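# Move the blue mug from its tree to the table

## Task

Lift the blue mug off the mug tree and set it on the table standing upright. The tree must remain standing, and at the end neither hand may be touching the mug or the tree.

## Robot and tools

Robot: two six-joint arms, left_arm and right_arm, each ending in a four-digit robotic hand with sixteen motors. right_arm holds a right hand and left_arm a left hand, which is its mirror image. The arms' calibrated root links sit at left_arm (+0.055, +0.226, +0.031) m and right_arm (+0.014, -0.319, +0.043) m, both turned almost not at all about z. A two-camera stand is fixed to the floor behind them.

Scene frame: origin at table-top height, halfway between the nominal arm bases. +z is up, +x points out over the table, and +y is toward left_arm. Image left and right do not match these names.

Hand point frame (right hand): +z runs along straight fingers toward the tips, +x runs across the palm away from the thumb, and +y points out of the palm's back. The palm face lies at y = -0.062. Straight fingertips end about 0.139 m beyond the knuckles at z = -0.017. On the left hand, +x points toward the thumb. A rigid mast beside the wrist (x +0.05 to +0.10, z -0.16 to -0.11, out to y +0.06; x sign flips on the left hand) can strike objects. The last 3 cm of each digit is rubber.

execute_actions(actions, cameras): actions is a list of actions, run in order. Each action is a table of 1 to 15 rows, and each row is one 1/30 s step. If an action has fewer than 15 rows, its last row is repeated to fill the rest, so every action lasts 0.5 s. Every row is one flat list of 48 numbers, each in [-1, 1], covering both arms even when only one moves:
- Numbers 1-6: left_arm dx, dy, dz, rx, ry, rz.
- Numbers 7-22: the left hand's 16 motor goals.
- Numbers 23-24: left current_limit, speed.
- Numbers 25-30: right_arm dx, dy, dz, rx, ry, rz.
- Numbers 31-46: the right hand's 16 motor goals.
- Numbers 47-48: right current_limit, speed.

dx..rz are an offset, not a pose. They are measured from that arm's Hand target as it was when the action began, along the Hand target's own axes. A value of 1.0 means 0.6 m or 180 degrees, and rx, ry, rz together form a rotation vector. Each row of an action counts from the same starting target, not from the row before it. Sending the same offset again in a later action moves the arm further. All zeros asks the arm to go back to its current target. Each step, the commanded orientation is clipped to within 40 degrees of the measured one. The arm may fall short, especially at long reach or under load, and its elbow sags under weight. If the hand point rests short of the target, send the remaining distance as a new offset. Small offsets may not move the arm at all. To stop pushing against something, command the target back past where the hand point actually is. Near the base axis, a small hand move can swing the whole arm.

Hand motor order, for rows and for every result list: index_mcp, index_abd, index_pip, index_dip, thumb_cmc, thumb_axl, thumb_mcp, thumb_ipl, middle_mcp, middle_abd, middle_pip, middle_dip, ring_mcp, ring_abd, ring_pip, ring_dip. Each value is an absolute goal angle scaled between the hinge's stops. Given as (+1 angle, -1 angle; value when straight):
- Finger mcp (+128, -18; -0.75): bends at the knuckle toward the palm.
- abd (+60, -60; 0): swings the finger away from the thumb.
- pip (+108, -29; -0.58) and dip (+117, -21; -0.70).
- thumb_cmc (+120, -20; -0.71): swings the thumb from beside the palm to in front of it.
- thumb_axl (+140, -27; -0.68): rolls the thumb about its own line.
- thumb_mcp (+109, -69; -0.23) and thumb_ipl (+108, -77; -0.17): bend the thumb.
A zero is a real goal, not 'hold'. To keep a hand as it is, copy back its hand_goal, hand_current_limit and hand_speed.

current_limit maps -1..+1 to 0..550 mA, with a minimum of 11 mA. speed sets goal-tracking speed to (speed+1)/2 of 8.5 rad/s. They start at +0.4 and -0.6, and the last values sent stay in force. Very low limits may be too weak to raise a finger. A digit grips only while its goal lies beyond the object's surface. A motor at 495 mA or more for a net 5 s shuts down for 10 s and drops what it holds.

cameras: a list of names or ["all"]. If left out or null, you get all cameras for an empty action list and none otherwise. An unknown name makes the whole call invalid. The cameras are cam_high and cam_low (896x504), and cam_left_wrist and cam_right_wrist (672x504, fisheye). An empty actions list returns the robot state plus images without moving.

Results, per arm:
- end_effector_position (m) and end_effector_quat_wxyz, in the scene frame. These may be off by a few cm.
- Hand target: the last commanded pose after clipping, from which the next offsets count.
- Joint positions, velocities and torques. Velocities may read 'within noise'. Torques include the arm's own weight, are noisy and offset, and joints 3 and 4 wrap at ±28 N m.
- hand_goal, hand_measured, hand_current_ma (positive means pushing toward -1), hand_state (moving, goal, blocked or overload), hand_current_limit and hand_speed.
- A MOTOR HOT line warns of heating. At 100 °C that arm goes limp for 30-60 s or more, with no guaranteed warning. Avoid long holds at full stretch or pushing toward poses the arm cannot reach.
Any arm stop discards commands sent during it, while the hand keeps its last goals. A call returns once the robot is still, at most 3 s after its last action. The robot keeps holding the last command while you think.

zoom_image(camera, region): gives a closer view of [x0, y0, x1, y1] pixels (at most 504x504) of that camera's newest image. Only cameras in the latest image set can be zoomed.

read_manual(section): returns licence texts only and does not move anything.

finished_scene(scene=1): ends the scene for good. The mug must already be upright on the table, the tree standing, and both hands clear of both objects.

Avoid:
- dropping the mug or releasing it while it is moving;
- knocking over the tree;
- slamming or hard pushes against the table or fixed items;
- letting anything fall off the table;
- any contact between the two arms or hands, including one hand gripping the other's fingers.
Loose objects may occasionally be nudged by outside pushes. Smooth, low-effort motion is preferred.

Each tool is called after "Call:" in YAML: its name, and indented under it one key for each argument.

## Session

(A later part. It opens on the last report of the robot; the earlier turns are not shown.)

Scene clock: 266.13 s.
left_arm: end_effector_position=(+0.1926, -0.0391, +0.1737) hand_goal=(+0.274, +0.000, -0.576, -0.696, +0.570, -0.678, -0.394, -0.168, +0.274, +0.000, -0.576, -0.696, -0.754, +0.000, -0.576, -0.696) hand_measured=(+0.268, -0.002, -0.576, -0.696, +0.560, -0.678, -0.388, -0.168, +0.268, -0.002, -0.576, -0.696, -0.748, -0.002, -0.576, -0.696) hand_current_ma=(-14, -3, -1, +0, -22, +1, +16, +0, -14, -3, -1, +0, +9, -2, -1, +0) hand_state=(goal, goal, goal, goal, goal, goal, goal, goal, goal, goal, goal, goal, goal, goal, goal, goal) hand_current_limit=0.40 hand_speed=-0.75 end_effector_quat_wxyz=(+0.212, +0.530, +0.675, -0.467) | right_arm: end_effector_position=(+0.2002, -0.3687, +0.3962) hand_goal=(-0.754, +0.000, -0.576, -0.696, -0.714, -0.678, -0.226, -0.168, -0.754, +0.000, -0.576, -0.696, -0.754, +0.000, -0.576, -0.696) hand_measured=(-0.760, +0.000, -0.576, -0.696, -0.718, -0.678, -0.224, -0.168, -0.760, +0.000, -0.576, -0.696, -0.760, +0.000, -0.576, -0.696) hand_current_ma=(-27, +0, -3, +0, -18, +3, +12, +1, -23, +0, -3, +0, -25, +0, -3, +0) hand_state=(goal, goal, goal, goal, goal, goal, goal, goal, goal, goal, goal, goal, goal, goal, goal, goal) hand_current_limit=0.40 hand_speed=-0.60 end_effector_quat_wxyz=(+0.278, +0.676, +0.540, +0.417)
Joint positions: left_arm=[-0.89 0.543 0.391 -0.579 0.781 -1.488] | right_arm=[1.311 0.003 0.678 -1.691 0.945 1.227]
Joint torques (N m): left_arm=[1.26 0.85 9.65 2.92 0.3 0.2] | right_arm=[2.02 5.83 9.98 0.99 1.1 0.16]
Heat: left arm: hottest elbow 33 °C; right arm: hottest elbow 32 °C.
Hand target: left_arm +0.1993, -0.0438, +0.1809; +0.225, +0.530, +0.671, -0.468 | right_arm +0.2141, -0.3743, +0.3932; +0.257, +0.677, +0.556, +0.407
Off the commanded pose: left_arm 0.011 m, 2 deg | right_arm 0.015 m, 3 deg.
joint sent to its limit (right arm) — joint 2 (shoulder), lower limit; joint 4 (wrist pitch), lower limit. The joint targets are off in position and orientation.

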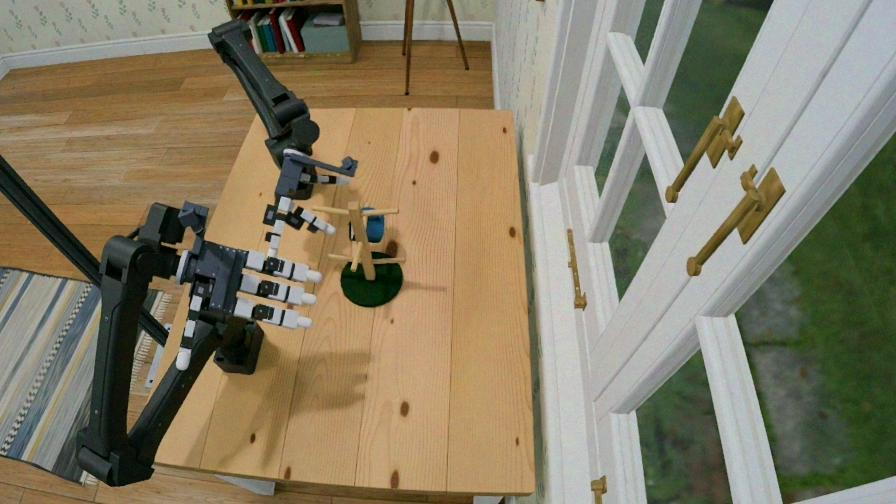

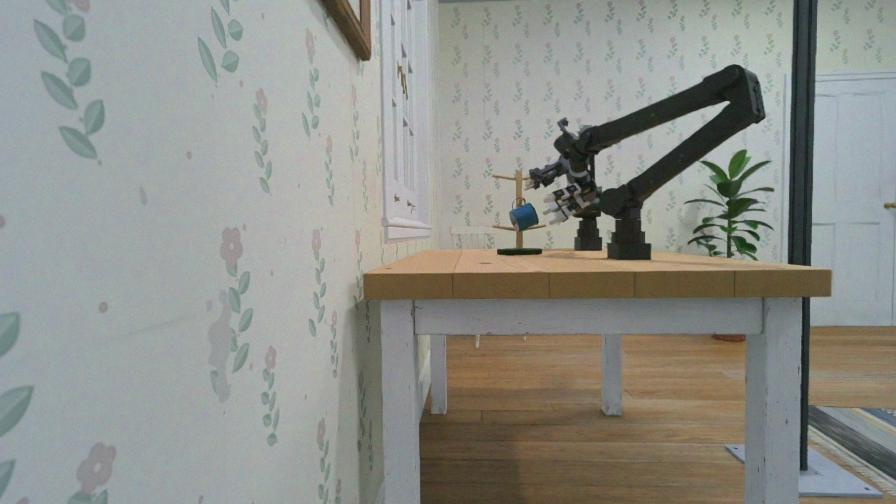

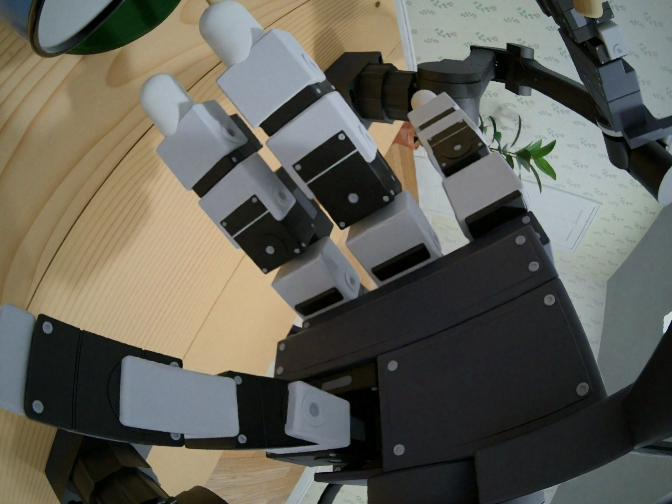

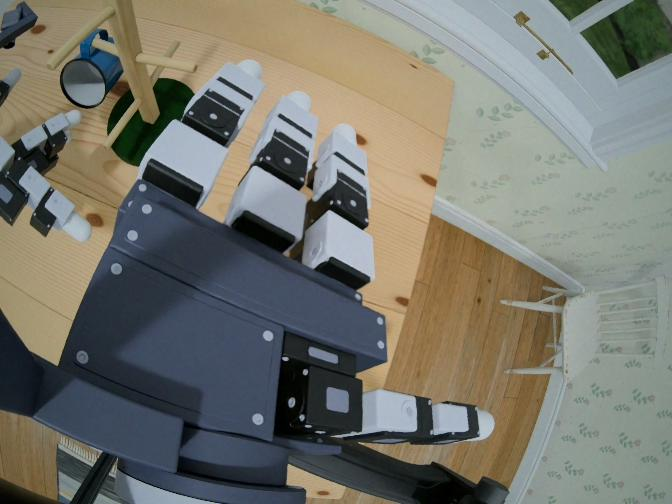

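Call:
execute_actions:
  actions:
    - [[-0.0333,0.04,0,0,0,0,0.274,0,-0.576,-0.696,0.571,-0.678,-0.393,-0.168,0.274,0,-0.576,-0.696,-0.754,0,-0.576,-0.696,0.4,-0.75,0,0,0,0,0,0,-0.754,0,-0.576,-0.696,-0.714,-0.678,-0.226,-0.168,-0.754,0,-0.576,-0.696,-0.754,0,-0.576,-0.696,0.4,-0.6]]
  cameras: ["all"]

Call:
zoom_image:
  camera: "cam_right_wrist"
  region: [0, 0, 240, 180]

Call:
zoom_image:
  camera: "cam_low"
  region: [480, 130, 600, 260]

Call:
zoom_image:
  camera: "cam_high"
  region: [280, 160, 410, 260]

Scene clock: 296.27 s.
left_arm: end_effector_position=(+0.2112, -0.0396, +0.1581) hand_goal=(+0.274, +0.000, -0.576, -0.696, +0.570, -0.678, -0.394, -0.168, +0.274, +0.000, -0.576, -0.696, -0.754, +0.000, -0.576, -0.696) hand_measured=(+0.268, -0.002, -0.576, -0.696, +0.560, -0.678, -0.388, -0.168, +0.268, -0.002, -0.576, -0.696, -0.748, -0.002, -0.576, -0.696) hand_current_ma=(-12, -3, -1, +0, -22, +1, +16, +0, -12, -3, -1, +0, +10, -2, -1, +0) hand_state=(goal, goal, goal, goal, goal, goal, goal, goal, goal, goal, goal, goal, goal, goal, goal, goal) hand_current_limit=0.40 hand_speed=-0.75 end_effector_quat_wxyz=(+0.193, +0.523, +0.688, -0.465) | right_arm: end_effector_position=(+0.2002, -0.3687, +0.3962) hand_goal=(-0.754, +0.000, -0.576, -0.696, -0.714, -0.678, -0.226, -0.168, -0.754, +0.000, -0.576, -0.696, -0.754, +0.000, -0.576, -0.696) hand_measured=(-0.760, +0.000, -0.576, -0.696, -0.718, -0.678, -0.224, -0.168, -0.760, +0.000, -0.576, -0.696, -0.760, +0.000, -0.576, -0.696) hand_current_ma=(-27, +0, -3, +0, -18, +3, +12, +1, -23, +0, -3, +0, -25, +0, -3, +0) hand_state=(goal, goal, goal, goal, goal, goal, goal, goal, goal, goal, goal, goal, goal, goal, goal, goal) hand_current_limit=0.40 hand_speed=-0.60 end_effector_quat_wxyz=(+0.278, +0.676, +0.540, +0.417)
Joint positions: left_arm=[-0.813 0.659 0.409 -0.577 0.835 -1.42] | right_arm=[1.311 0.003 0.678 -1.691 0.945 1.227]
Joint torques (N m): left_arm=[1.38 0.09 12.75 2.67 0.62 0.28] | right_arm=[1.96 5.89 9.98 0.99 1.1 0.17]
Heat: left arm: hottest elbow 34 °C; right arm: hottest elbow 31 °C.
Hand target: left_arm +0.2282, -0.0537, +0.1875; +0.225, +0.530, +0.671, -0.468 | right_arm +0.2141, -0.3743, +0.3932; +0.257, +0.677, +0.556, +0.407
Off the commanded pose: left_arm 0.037 m, 4 deg | right_arm 0.015 m, 3 deg.
joint sent to its limit (right arm) — joint 2 (shoulder), lower limit; joint 4 (wrist pitch), lower limit. The joint targets are off in position and orientation.

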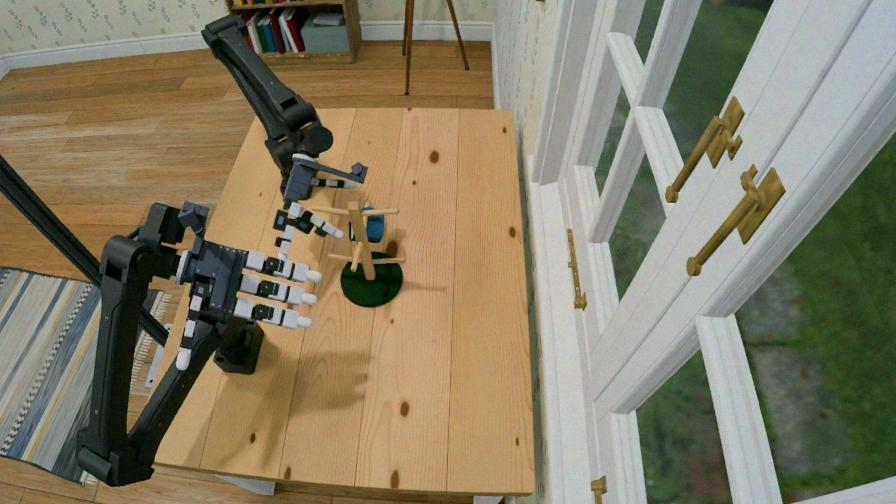

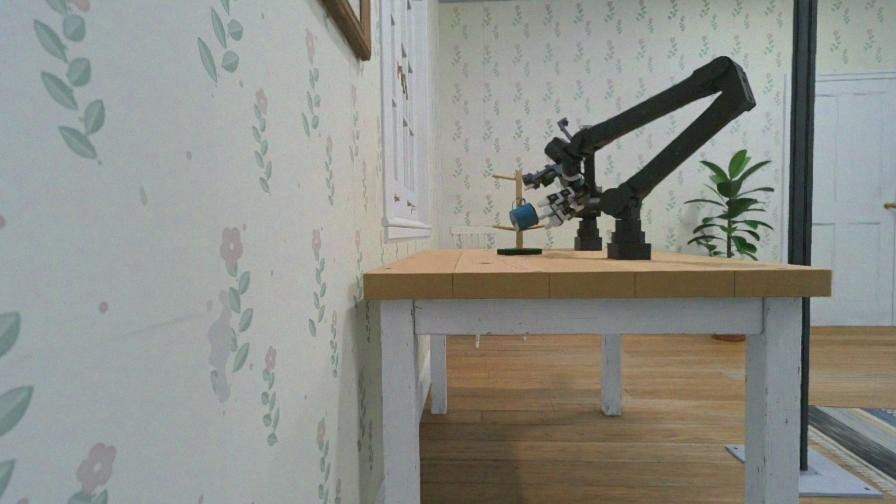

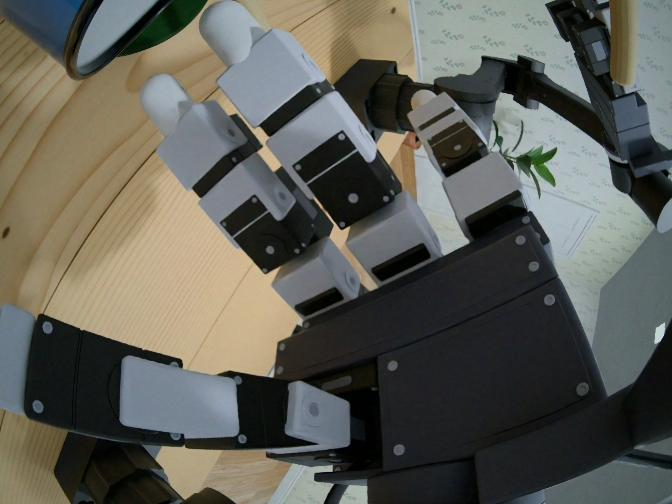

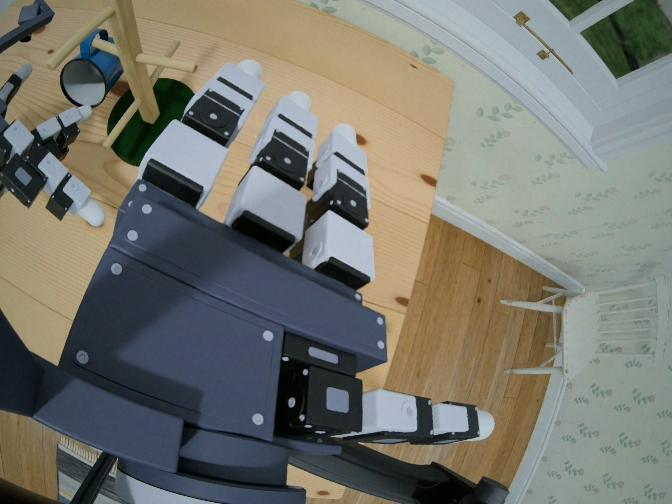

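Scaled by 2.100 from the camera's 672x504 image, which has a finer 960x720 frame.

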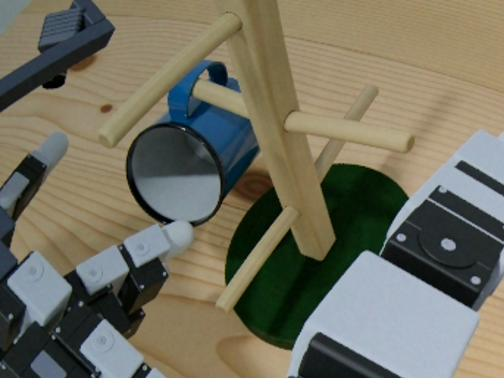

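Scaled by 3.877 from the camera's 896x504 image, which has a finer 1280x720 frame.

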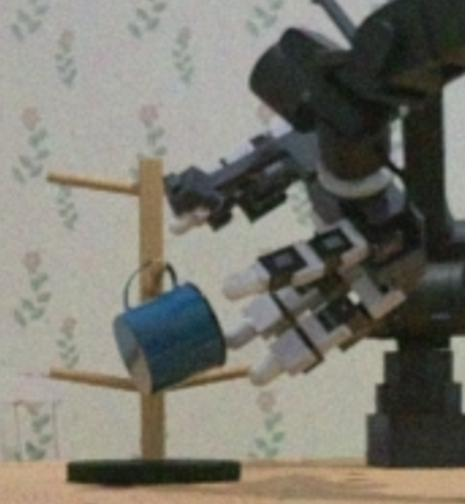

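Scaled by 3.877 from the camera's 896x504 image, which has a finer 1280x720 frame.

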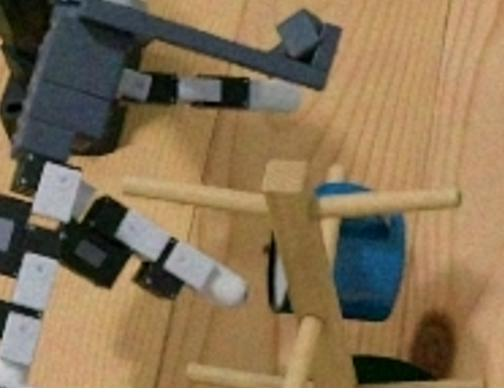

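Call:
execute_actions:
  actions:
    - [[0,0,0,0,0,0,0.274,0,-0.576,-0.696,0.571,-0.678,-0.393,-0.168,0.274,0,-0.576,-0.696,-0.754,0,-0.576,-0.696,0.4,-0.75,0,0,0,0,0,0,-0.754,0,-0.576,-0.696,-0.714,-0.678,-0.226,-0.168,-0.754,0,-0.576,-0.696,-0.754,0,-0.576,-0.696,0.4,-0.6]]

Scene clock: 301.10 s.
left_arm: end_effector_position=(+0.2112, -0.0396, +0.1579) hand_goal=(+0.274, +0.000, -0.576, -0.696, +0.570, -0.678, -0.394, -0.168, +0.274, +0.000, -0.576, -0.696, -0.754, +0.000, -0.576, -0.696) hand_measured=(+0.268, -0.002, -0.576, -0.696, +0.560, -0.678, -0.388, -0.168, +0.268, -0.002, -0.576, -0.696, -0.748, -0.002, -0.576, -0.696) hand_current_ma=(-12, -3, -1, +0, -22, +1, +16, +0, -12, -3, -1, +0, +10, -2, -1, +0) hand_state=(goal, goal, goal, goal, goal, goal, goal, goal, goal, goal, goal, goal, goal, goal, goal, goal) hand_current_limit=0.40 hand_speed=-0.75 end_effector_quat_wxyz=(+0.193, +0.524, +0.688, -0.465) | right_arm: end_effector_position=(+0.2002, -0.3687, +0.3962) hand_goal=(-0.754, +0.000, -0.576, -0.696, -0.714, -0.678, -0.226, -0.168, -0.754, +0.000, -0.576, -0.696, -0.754, +0.000, -0.576, -0.696) hand_measured=(-0.760, +0.000, -0.576, -0.696, -0.718, -0.678, -0.224, -0.168, -0.760, +0.000, -0.576, -0.696, -0.760, +0.000, -0.576, -0.696) hand_current_ma=(-27, +0, -3, +0, -18, +3, +12, +1, -23, +0, -3, +0, -25, +0, -3, +0) hand_state=(goal, goal, goal, goal, goal, goal, goal, goal, goal, goal, goal, goal, goal, goal, goal, goal) hand_current_limit=0.40 hand_speed=-0.60 end_effector_quat_wxyz=(+0.278, +0.676, +0.540, +0.417)
Joint positions: left_arm=[-0.813 0.66 0.409 -0.577 0.835 -1.419] | right_arm=[1.311 0.003 0.678 -1.691 0.945 1.227]
Joint torques (N m): left_arm=[1.38 0.26 12.83 2.88 0.63 0.28] | right_arm=[2.08 5.95 9.99 0.99 1.1 0.17]
Heat: left arm: hottest elbow 35 °C; right arm: hottest elbow 31 °C.
Hand target: left_arm +0.2282, -0.0537, +0.1875; +0.225, +0.530, +0.671, -0.468 | right_arm +0.2141, -0.3743, +0.3932; +0.257, +0.677, +0.556, +0.407
Off the commanded pose: left_arm 0.037 m, 4 deg | right_arm 0.015 m, 3 deg.
joint sent to its limit (right arm) — joint 2 (shoulder), lower limit; joint 4 (wrist pitch), lower limit. The joint targets are off in position and orientation.

Call:
execute_actions:
  actions:
    - [[-0.0417,0.0053,-0.0047,0,0,0,0.274,0,-0.576,-0.696,0.571,-0.678,-0.393,-0.168,0.274,0,-0.576,-0.696,-0.754,0,-0.576,-0.696,0.4,-0.75,0,0,0,0,0,0,-0.754,0,-0.576,-0.696,-0.714,-0.678,-0.226,-0.168,-0.754,0,-0.576,-0.696,-0.754,0,-0.576,-0.696,0.4,-0.6]]
  cameras: ["all"]

Call:
zoom_image:
  camera: "cam_right_wrist"
  region: [0, 0, 240, 180]

Call:
zoom_image:
  camera: "cam_low"
  region: [480, 130, 600, 260]

Call:
zoom_image:
  camera: "cam_high"
  region: [280, 160, 410, 260]

Scene clock: 306.57 s.
left_arm: end_effector_position=(+0.2263, -0.0552, +0.1825) hand_goal=(+0.274, +0.000, -0.576, -0.696, +0.570, -0.678, -0.394, -0.168, +0.274, +0.000, -0.576, -0.696, -0.754, +0.000, -0.576, -0.696) hand_measured=(+0.268, -0.002, -0.576, -0.696, +0.560, -0.678, -0.388, -0.168, +0.268, -0.002, -0.576, -0.696, -0.748, -0.002, -0.576, -0.696) hand_current_ma=(-12, -3, -1, +0, -22, +1, +16, +0, -12, -3, -1, +0, +10, -2, -1, +0) hand_state=(goal, goal, goal, goal, goal, goal, goal, goal, goal, goal, goal, goal, goal, goal, goal, goal) hand_current_limit=0.40 hand_speed=-0.75 end_effector_quat_wxyz=(+0.202, +0.526, +0.681, -0.467) | right_arm: end_effector_position=(+0.2002, -0.3687, +0.3962) hand_goal=(-0.754, +0.000, -0.576, -0.696, -0.714, -0.678, -0.226, -0.168, -0.754, +0.000, -0.576, -0.696, -0.754, +0.000, -0.576, -0.696) hand_measured=(-0.760, +0.000, -0.576, -0.696, -0.718, -0.678, -0.224, -0.168, -0.760, +0.000, -0.576, -0.696, -0.760, +0.000, -0.576, -0.696) hand_current_ma=(-27, +0, -3, +0, -18, +3, +12, +1, -23, +0, -3, +0, -25, +0, -3, +0) hand_state=(goal, goal, goal, goal, goal, goal, goal, goal, goal, goal, goal, goal, goal, goal, goal, goal) hand_current_limit=0.40 hand_speed=-0.60 end_effector_quat_wxyz=(+0.278, +0.676, +0.540, +0.417)
Joint positions: left_arm=[-0.809 0.713 0.483 -0.577 0.84 -1.413] | right_arm=[1.311 0.003 0.678 -1.691 0.945 1.227]
Joint torques (N m): left_arm=[1.67 -0.67 12.67 1.8 0.6 0.3] | right_arm=[2.02 5.89 9.98 0.99 1.1 0.17]
Heat: left arm: hottest elbow 36 °C; right arm: hottest elbow 31 °C.
Hand target: left_arm +0.2400, -0.0638, +0.2073; +0.225, +0.530, +0.671, -0.468 | right_arm +0.2141, -0.3743, +0.3932; +0.257, +0.677, +0.556, +0.407
Off the commanded pose: left_arm 0.030 m, 3 deg | right_arm 0.015 m, 3 deg.
joint sent to its limit (right arm) — joint 2 (shoulder), lower limit; joint 4 (wrist pitch), lower limit. The joint targets are off in position and orientation.

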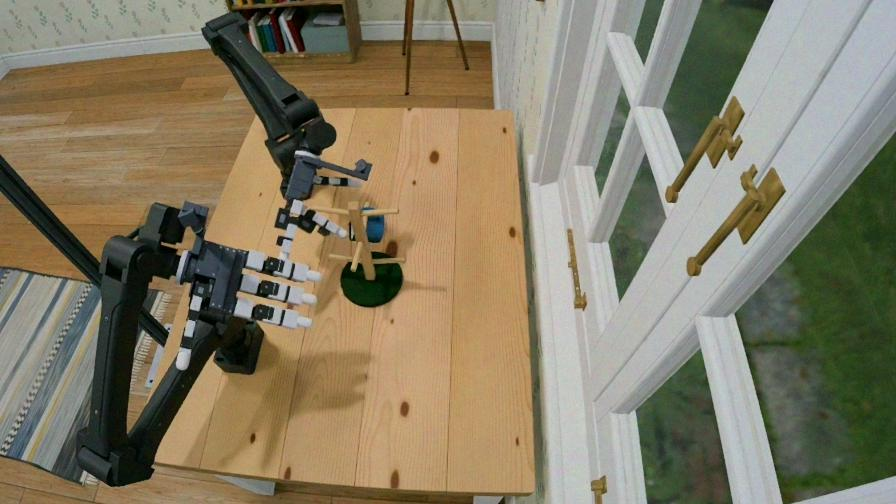

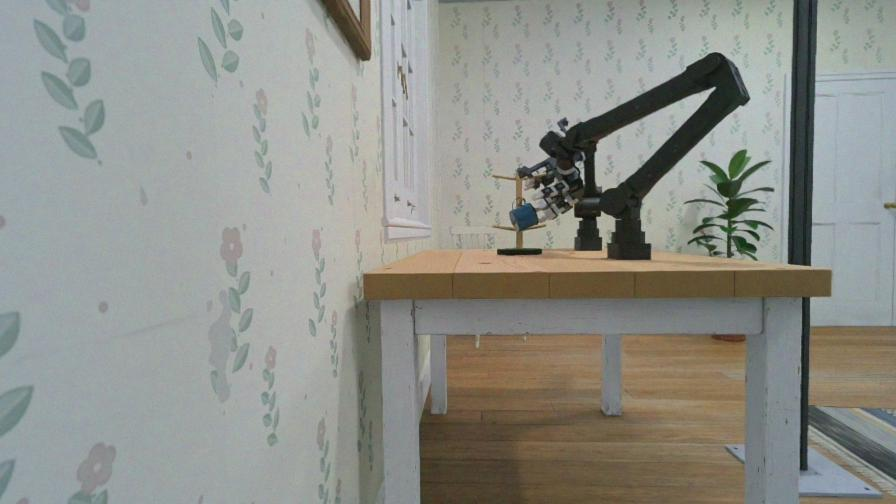

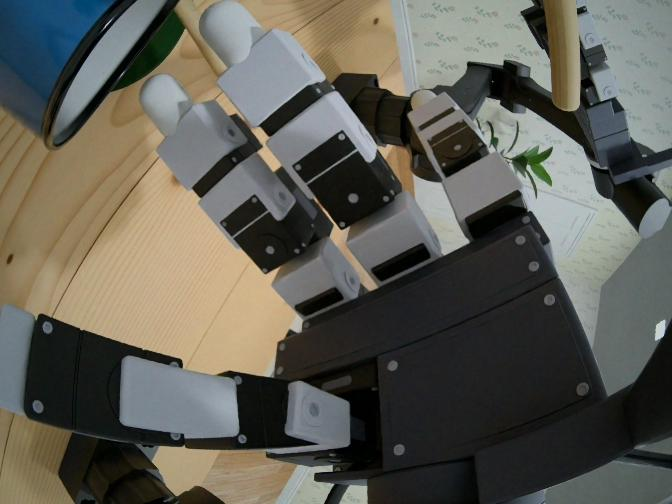

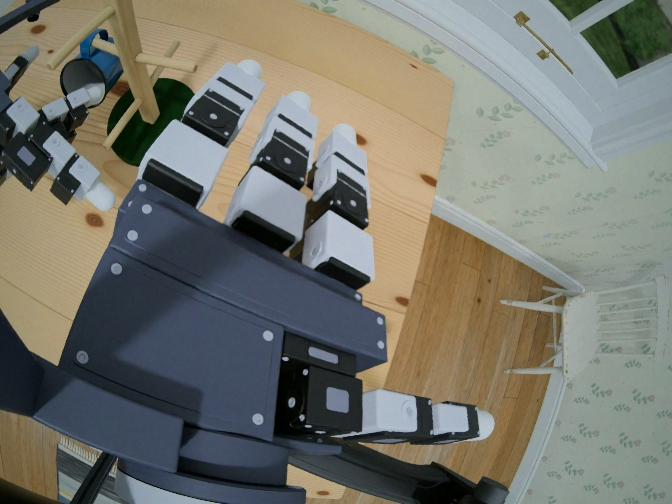

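Scaled by 2.100 from the camera's 672x504 image, which has a finer 960x720 frame.

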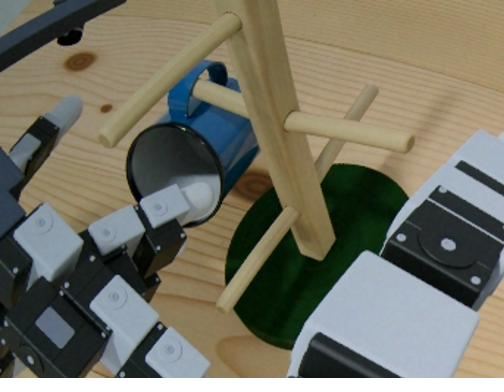

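Scaled by 3.877 from the camera's 896x504 image, which has a finer 1280x720 frame.

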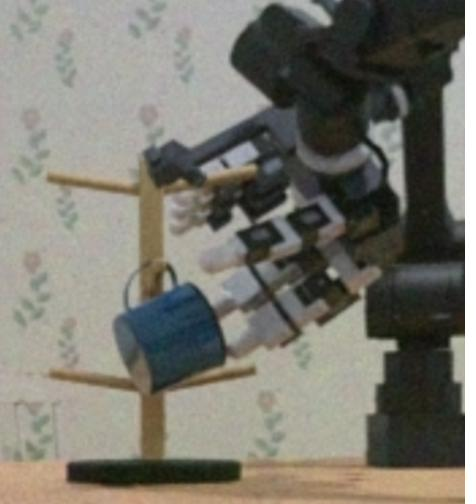

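Scaled by 3.877 from the camera's 896x504 image, which has a finer 1280x720 frame.

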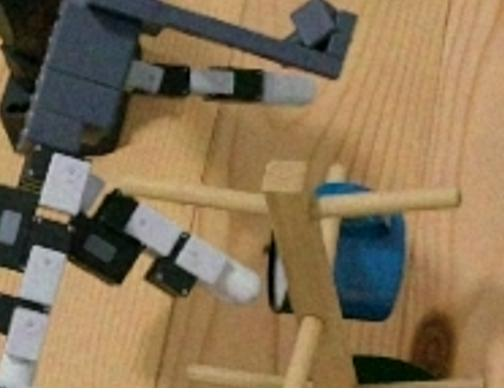

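Call:
execute_actions:
  actions:
    - [[-0.0233,0,0,0,0,0,0.233,0,-0.576,-0.696,0.571,-0.678,-0.393,-0.168,0.233,0,-0.576,-0.696,-0.754,0,-0.576,-0.696,0.4,-0.75,0,0,0,0,0,0,-0.754,0,-0.576,-0.696,-0.714,-0.678,-0.226,-0.168,-0.754,0,-0.576,-0.696,-0.754,0,-0.576,-0.696,0.4,-0.6]]
  cameras: ["cam_left_wrist", "cam_right_wrist"]

Scene clock: 317.87 s.
left_arm: end_effector_position=(+0.2333, -0.0624, +0.1939) hand_goal=(+0.232, +0.000, -0.576, -0.696, +0.570, -0.678, -0.394, -0.168, +0.232, +0.000, -0.576, -0.696, -0.754, +0.000, -0.576, -0.696) hand_measured=(+0.232, -0.002, -0.576, -0.696, +0.560, -0.678, -0.388, -0.168, +0.232, -0.002, -0.576, -0.696, -0.748, -0.002, -0.576, -0.696) hand_current_ma=(+0, -3, -1, +0, -22, +1, +16, +0, +0, -3, -1, +0, +10, -2, -1, +0) hand_state=(goal, goal, goal, goal, goal, goal, goal, goal, goal, goal, goal, goal, goal, goal, goal, goal) hand_current_limit=0.40 hand_speed=-0.75 end_effector_quat_wxyz=(+0.207, +0.527, +0.679, -0.467) | right_arm: end_effector_position=(+0.2002, -0.3687, +0.3962) hand_goal=(-0.754, +0.000, -0.576, -0.696, -0.714, -0.678, -0.226, -0.168, -0.754, +0.000, -0.576, -0.696, -0.754, +0.000, -0.576, -0.696) hand_measured=(-0.760, +0.000, -0.576, -0.696, -0.718, -0.678, -0.224, -0.168, -0.760, +0.000, -0.576, -0.696, -0.760, +0.000, -0.576, -0.696) hand_current_ma=(-27, +0, -3, +0, -18, +3, +12, +1, -23, +0, -3, +0, -25, +0, -3, +0) hand_state=(goal, goal, goal, goal, goal, goal, goal, goal, goal, goal, goal, goal, goal, goal, goal, goal) hand_current_limit=0.40 hand_speed=-0.60 end_effector_quat_wxyz=(+0.278, +0.676, +0.540, +0.417)
Joint positions: left_arm=[-0.809 0.737 0.517 -0.577 0.84 -1.413] | right_arm=[1.311 0.003 0.678 -1.691 0.945 1.227]
Joint torques (N m): left_arm=[1.08 -1.03 12.78 1.59 0.41 0.2] | right_arm=[2.02 5.89 9.99 0.99 1.1 0.17]
Heat: left arm: hottest elbow 36 °C; right arm: hottest elbow 31 °C.
Hand target: left_arm +0.2448, -0.0707, +0.2185; +0.225, +0.530, +0.671, -0.468 | right_arm +0.2141, -0.3743, +0.3932; +0.257, +0.677, +0.556, +0.407
Off the commanded pose: left_arm 0.028 m, 2 deg | right_arm 0.015 m, 3 deg.
joint sent to its limit (right arm) — joint 2 (shoulder), lower limit; joint 4 (wrist pitch), lower limit. The joint targets are off in position and orientation.
Images, in order (width x height): cam_left_wrist 672x504, cam_right_wrist 672x504.

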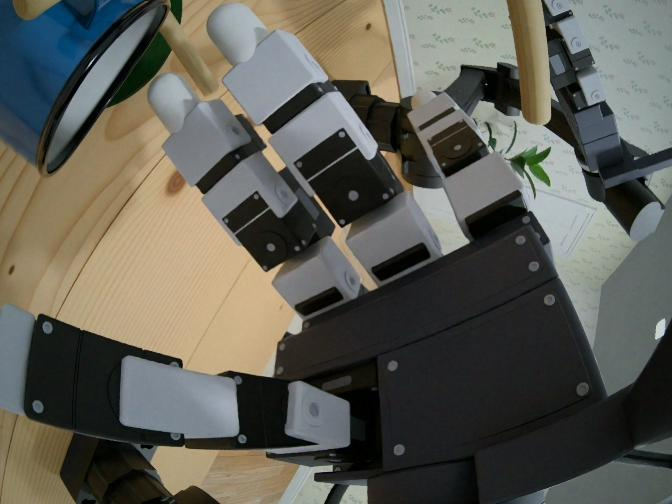

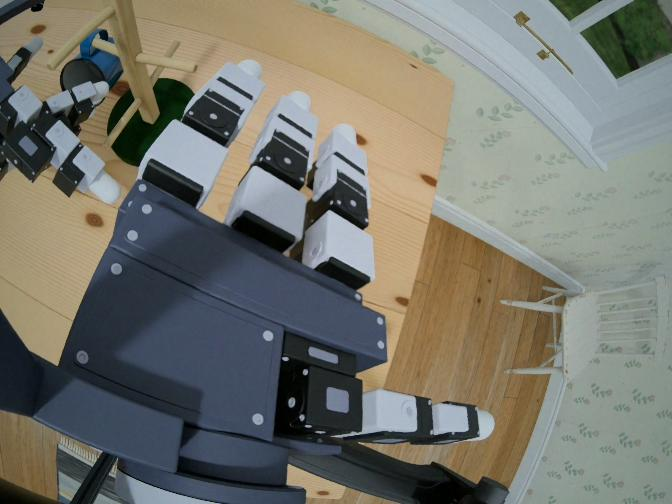

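Call:
execute_actions:
  actions:
    - [[0,0.0383,-0.02,0,0,0,0.233,0,-0.576,-0.696,0.571,-0.678,-0.393,-0.168,0.233,0,-0.576,-0.696,-0.754,0,-0.576,-0.696,0.4,-0.75,0,0,0,0,0,0,-0.754,0,-0.576,-0.696,-0.714,-0.678,-0.226,-0.168,-0.754,0,-0.576,-0.696,-0.754,0,-0.576,-0.696,0.4,-0.6]]
  cameras: ["cam_left_wrist", "cam_right_wrist", "cam_low", "cam_high"]

Call:
zoom_image:
  camera: "cam_right_wrist"
  region: [0, 0, 240, 180]

Call:
zoom_image:
  camera: "cam_low"
  region: [480, 130, 600, 260]

Call:
zoom_image:
  camera: "cam_high"
  region: [280, 160, 410, 260]

Scene clock: 326.37 s.
left_arm: end_effector_position=(+0.2537, -0.0534, +0.1903) hand_goal=(+0.232, +0.000, -0.576, -0.696, +0.570, -0.678, -0.394, -0.168, +0.232, +0.000, -0.576, -0.696, -0.754, +0.000, -0.576, -0.696) hand_measured=(+0.230, -0.002, -0.576, -0.696, +0.560, -0.678, -0.388, -0.168, +0.228, -0.002, -0.578, -0.696, -0.748, -0.002, -0.576, -0.696) hand_current_ma=(-2, -3, -1, +0, -22, +1, +16, +0, -8, -2, -3, +0, +11, -2, -1, +0) hand_state=(goal, goal, goal, goal, goal, goal, goal, goal, goal, goal, goal, goal, goal, goal, goal, goal) hand_current_limit=0.40 hand_speed=-0.75 end_effector_quat_wxyz=(+0.205, +0.526, +0.679, -0.469) | right_arm: end_effector_position=(+0.2002, -0.3687, +0.3962) hand_goal=(-0.754, +0.000, -0.576, -0.696, -0.714, -0.678, -0.226, -0.168, -0.754, +0.000, -0.576, -0.696, -0.754, +0.000, -0.576, -0.696) hand_measured=(-0.760, +0.000, -0.576, -0.696, -0.718, -0.678, -0.224, -0.168, -0.760, +0.000, -0.576, -0.696, -0.760, +0.000, -0.576, -0.696) hand_current_ma=(-27, +0, -3, +0, -18, +3, +12, +1, -23, +0, -3, +0, -25, +0, -3, +0) hand_state=(goal, goal, goal, goal, goal, goal, goal, goal, goal, goal, goal, goal, goal, goal, goal, goal) hand_current_limit=0.40 hand_speed=-0.60 end_effector_quat_wxyz=(+0.278, +0.676, +0.540, +0.417)
Joint positions: left_arm=[-0.713 0.79 0.54 -0.634 0.906 -1.305] | right_arm=[1.311 0.003 0.678 -1.691 0.945 1.227]
Joint torques (N m): left_arm=[1.73 -1.55 12.77 1.21 0.71 0.28] | right_arm=[2.02 5.89 9.98 0.99 1.1 0.16]
Heat: left arm: hottest elbow 36 °C; right arm: hottest elbow 31 °C.
Hand target: left_arm +0.2682, -0.0603, +0.2150; +0.225, +0.530, +0.671, -0.468 | right_arm +0.2141, -0.3743, +0.3932; +0.257, +0.677, +0.556, +0.407
Off the commanded pose: left_arm 0.030 m, 3 deg | right_arm 0.015 m, 3 deg.
joint sent to its limit (right arm) — joint 2 (shoulder), lower limit; joint 4 (wrist pitch), lower limit. The joint targets are off in position and orientation.

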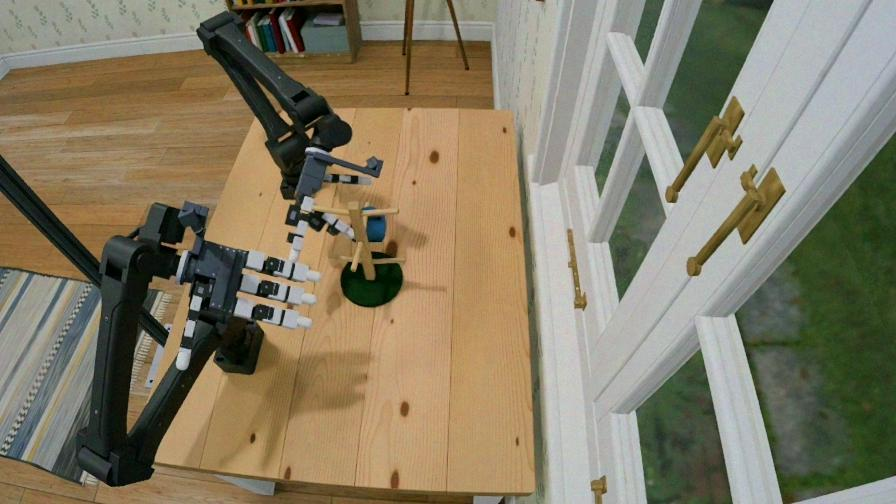

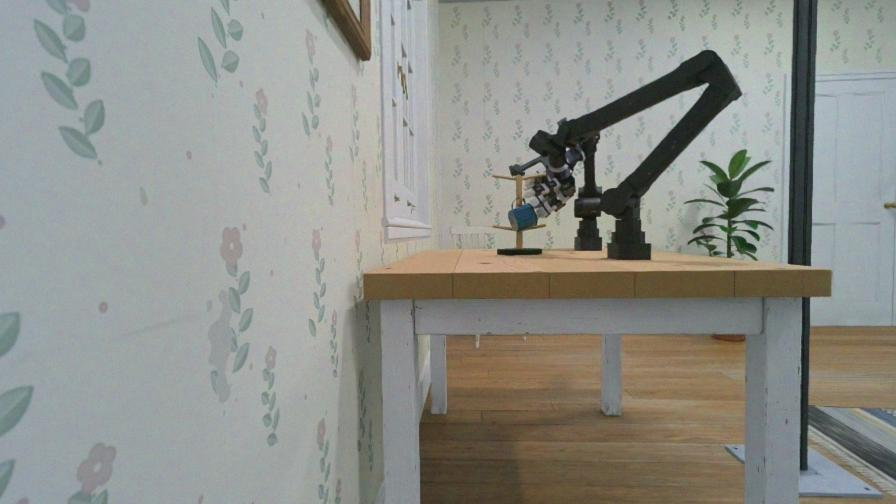

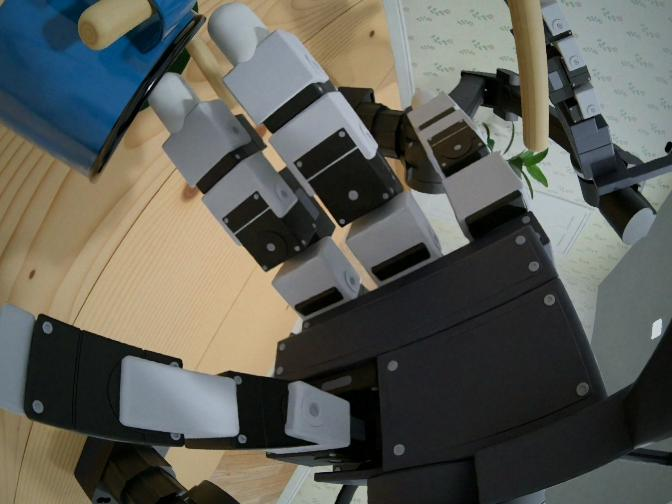

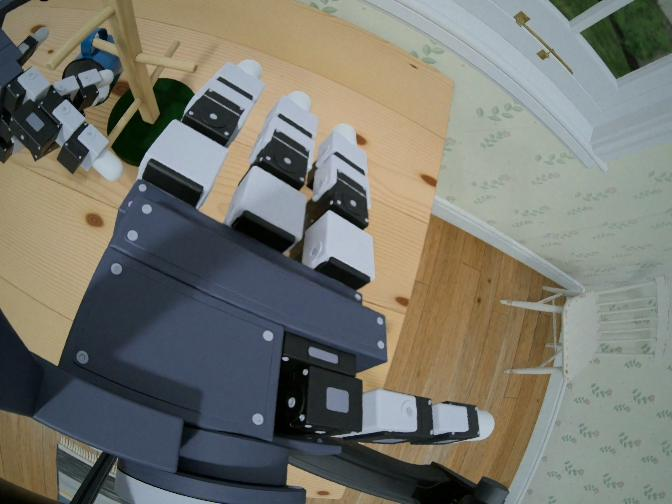

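Scaled by 2.100 from the camera's 672x504 image, which has a finer 960x720 frame.

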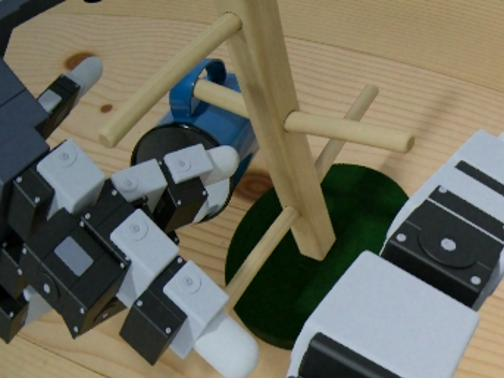

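Scaled by 3.877 from the camera's 896x504 image, which has a finer 1280x720 frame.

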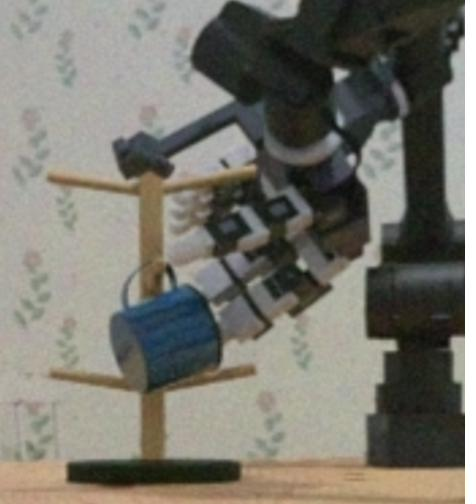

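Scaled by 3.877 from the camera's 896x504 image, which has a finer 1280x720 frame.

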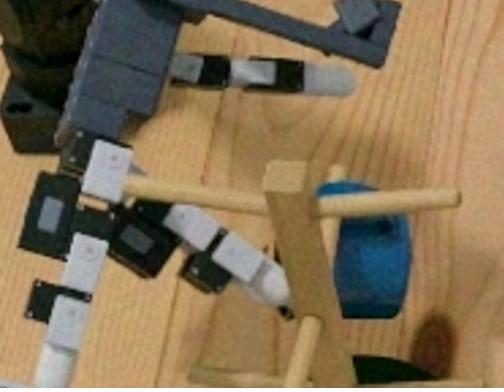

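Call:
execute_actions:
  actions:
    - [[0,0,0,0,0,0,0.342,0,-0.576,-0.696,0.571,-0.678,-0.19,-0.168,0.342,0,-0.576,-0.696,-0.754,0,-0.576,-0.696,0,-0.9,0,0,0,0,0,0,-0.754,0,-0.576,-0.696,-0.714,-0.678,-0.226,-0.168,-0.754,0,-0.576,-0.696,-0.754,0,-0.576,-0.696,0.4,-0.6]]
    - [[0,0,0,0,0,0,0.342,0,-0.576,-0.696,0.571,-0.678,-0.19,-0.168,0.342,0,-0.576,-0.696,-0.754,0,-0.576,-0.696,0,-0.9,0,0,0,0,0,0,-0.754,0,-0.576,-0.696,-0.714,-0.678,-0.226,-0.168,-0.754,0,-0.576,-0.696,-0.754,0,-0.576,-0.696,0.4,-0.6]]
  cameras: ["cam_left_wrist", "cam_right_wrist", "cam_low", "cam_high"]

Call:
zoom_image:
  camera: "cam_right_wrist"
  region: [0, 0, 240, 180]

Call:
zoom_image:
  camera: "cam_low"
  region: [480, 130, 600, 260]

Scene clock: 338.93 s.
left_arm: end_effector_position=(+0.2530, -0.0542, +0.1904) hand_goal=(+0.342, +0.000, -0.576, -0.696, +0.570, -0.678, -0.190, -0.168, +0.342, +0.000, -0.576, -0.696, -0.754, +0.000, -0.576, -0.696) hand_measured=(+0.334, -0.002, -0.576, -0.696, +0.560, -0.678, -0.190, -0.168, +0.292, -0.002, -0.588, -0.702, -0.748, -0.002, -0.576, -0.696) hand_current_ma=(-18, -3, -1, +0, -22, +1, +0, +0, -166, -2, -26, -9, +11, -2, -1, +0) hand_state=(goal, goal, goal, goal, goal, goal, goal, goal, blocked, goal, goal, goal, goal, goal, goal, goal) hand_current_limit=0.00 hand_speed=-0.90 end_effector_quat_wxyz=(+0.204, +0.527, +0.677, -0.470) | right_arm: end_effector_position=(+0.2002, -0.3687, +0.3962) hand_goal=(-0.754, +0.000, -0.576, -0.696, -0.714, -0.678, -0.226, -0.168, -0.754, +0.000, -0.576, -0.696, -0.754, +0.000, -0.576, -0.696) hand_measured=(-0.760, +0.000, -0.576, -0.696, -0.718, -0.678, -0.224, -0.168, -0.760, +0.000, -0.576, -0.696, -0.760, +0.000, -0.576, -0.696) hand_current_ma=(-27, +0, -3, +0, -18, +3, +12, +1, -23, +0, -3, +0, -25, +0, -3, +0) hand_state=(goal, goal, goal, goal, goal, goal, goal, goal, goal, goal, goal, goal, goal, goal, goal, goal) hand_current_limit=0.40 hand_speed=-0.60 end_effector_quat_wxyz=(+0.278, +0.676, +0.540, +0.417)
Joint positions: left_arm=[-0.713 0.792 0.54 -0.634 0.912 -1.302] | right_arm=[1.311 0.003 0.678 -1.691 0.945 1.227]
Joint torques (N m): left_arm=[1.79 -1.73 12.72 1.25 0.48 0.29] | right_arm=[2.02 5.89 9.98 0.99 1.1 0.16]
Heat: left arm: hottest elbow 36 °C; right arm: hottest elbow 31 °C.
Hand target: left_arm +0.2682, -0.0603, +0.2150; +0.225, +0.530, +0.671, -0.468 | right_arm +0.2141, -0.3743, +0.3932; +0.257, +0.677, +0.556, +0.407
Off the commanded pose: left_arm 0.030 m, 3 deg | right_arm 0.015 m, 3 deg.
joint sent to its limit (right arm) — joint 2 (shoulder), lower limit; joint 4 (wrist pitch), lower limit. The joint targets are off in position and orientation.

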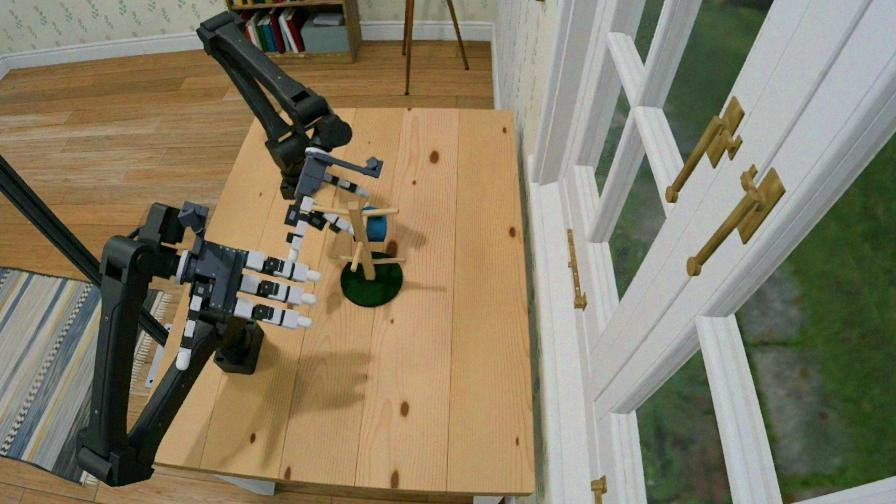

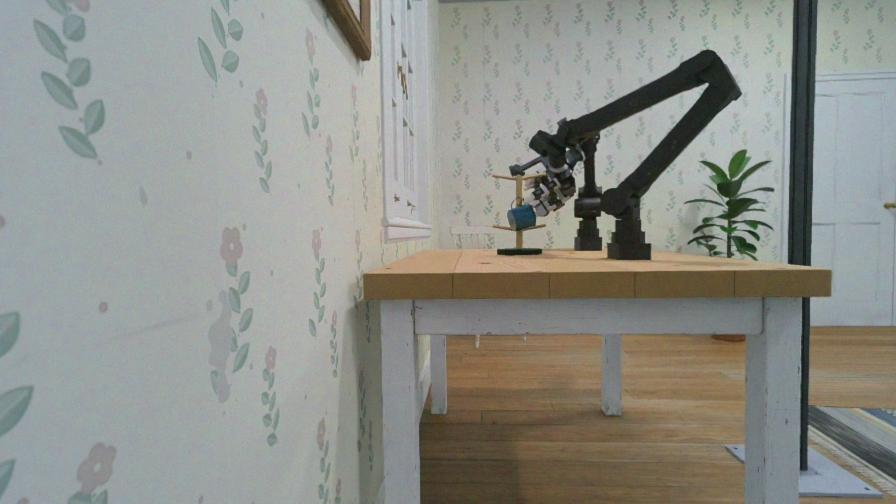

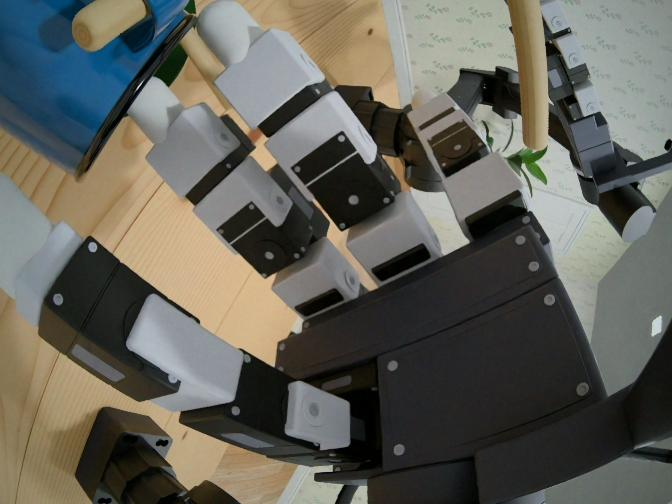

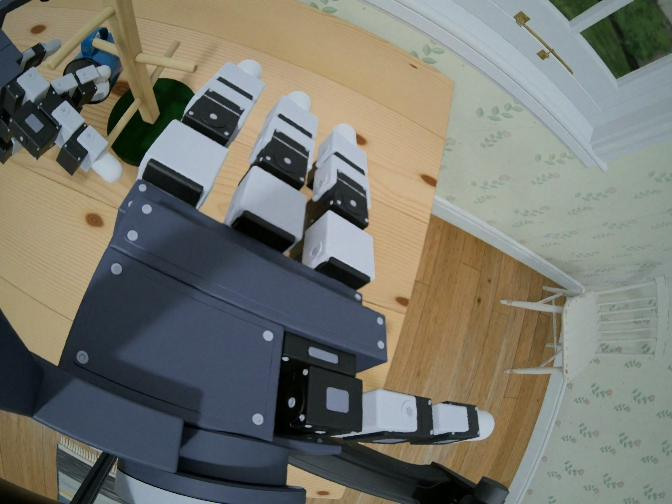

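Scaled by 2.100 from the camera's 672x504 image, which has a finer 960x720 frame.

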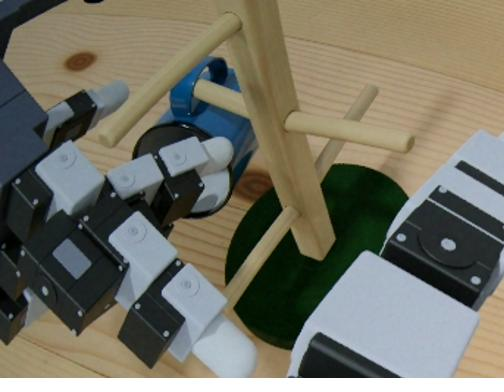

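Scaled by 3.877 from the camera's 896x504 image, which has a finer 1280x720 frame.

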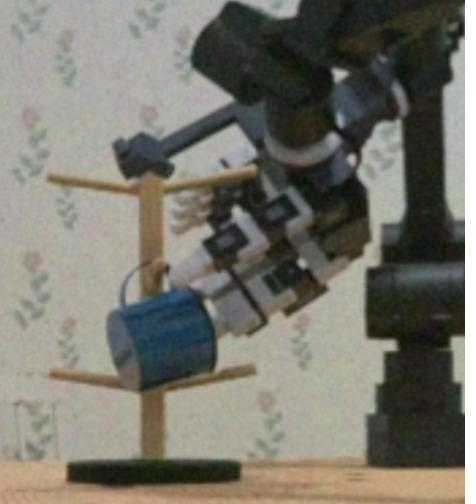

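Call:
zoom_image:
  camera: "cam_high"
  region: [330, 190, 400, 250]

Call:
zoom_image:
  camera: "cam_left_wrist"
  region: [50, 0, 300, 180]

Call:
zoom_image:
  camera: "cam_right_wrist"
  region: [40, 20, 140, 120]

Scaled by 7.200 from the camera's 896x504 image, which has a finer 1280x720 frame.

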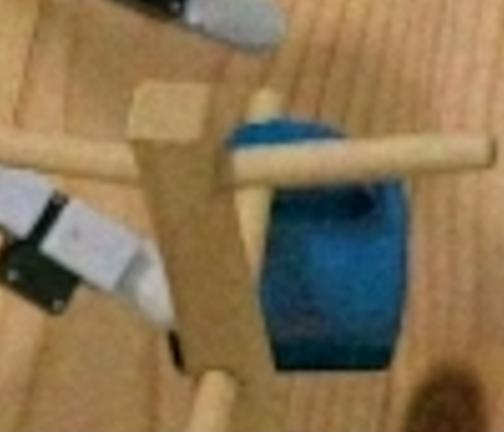

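Scaled by 2.016 from the camera's 672x504 image, which has a finer 960x720 frame.

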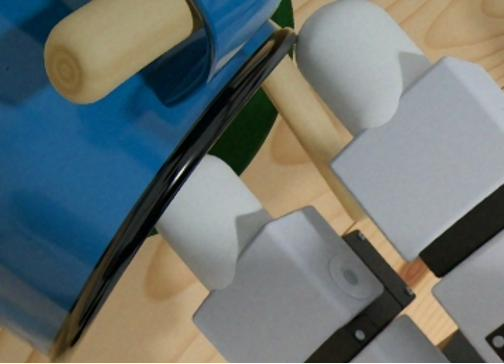

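Scaled by 5.040 from the camera's 672x504 image, which has a finer 960x720 frame.

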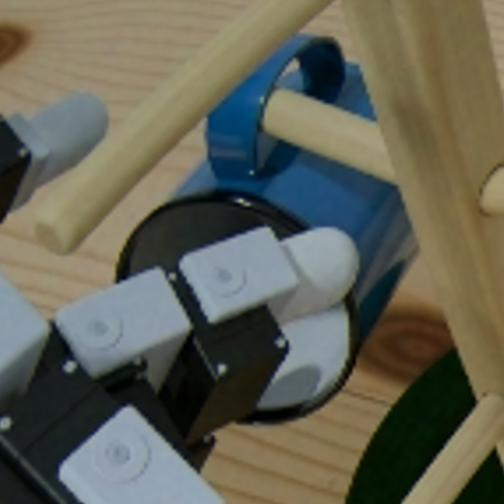

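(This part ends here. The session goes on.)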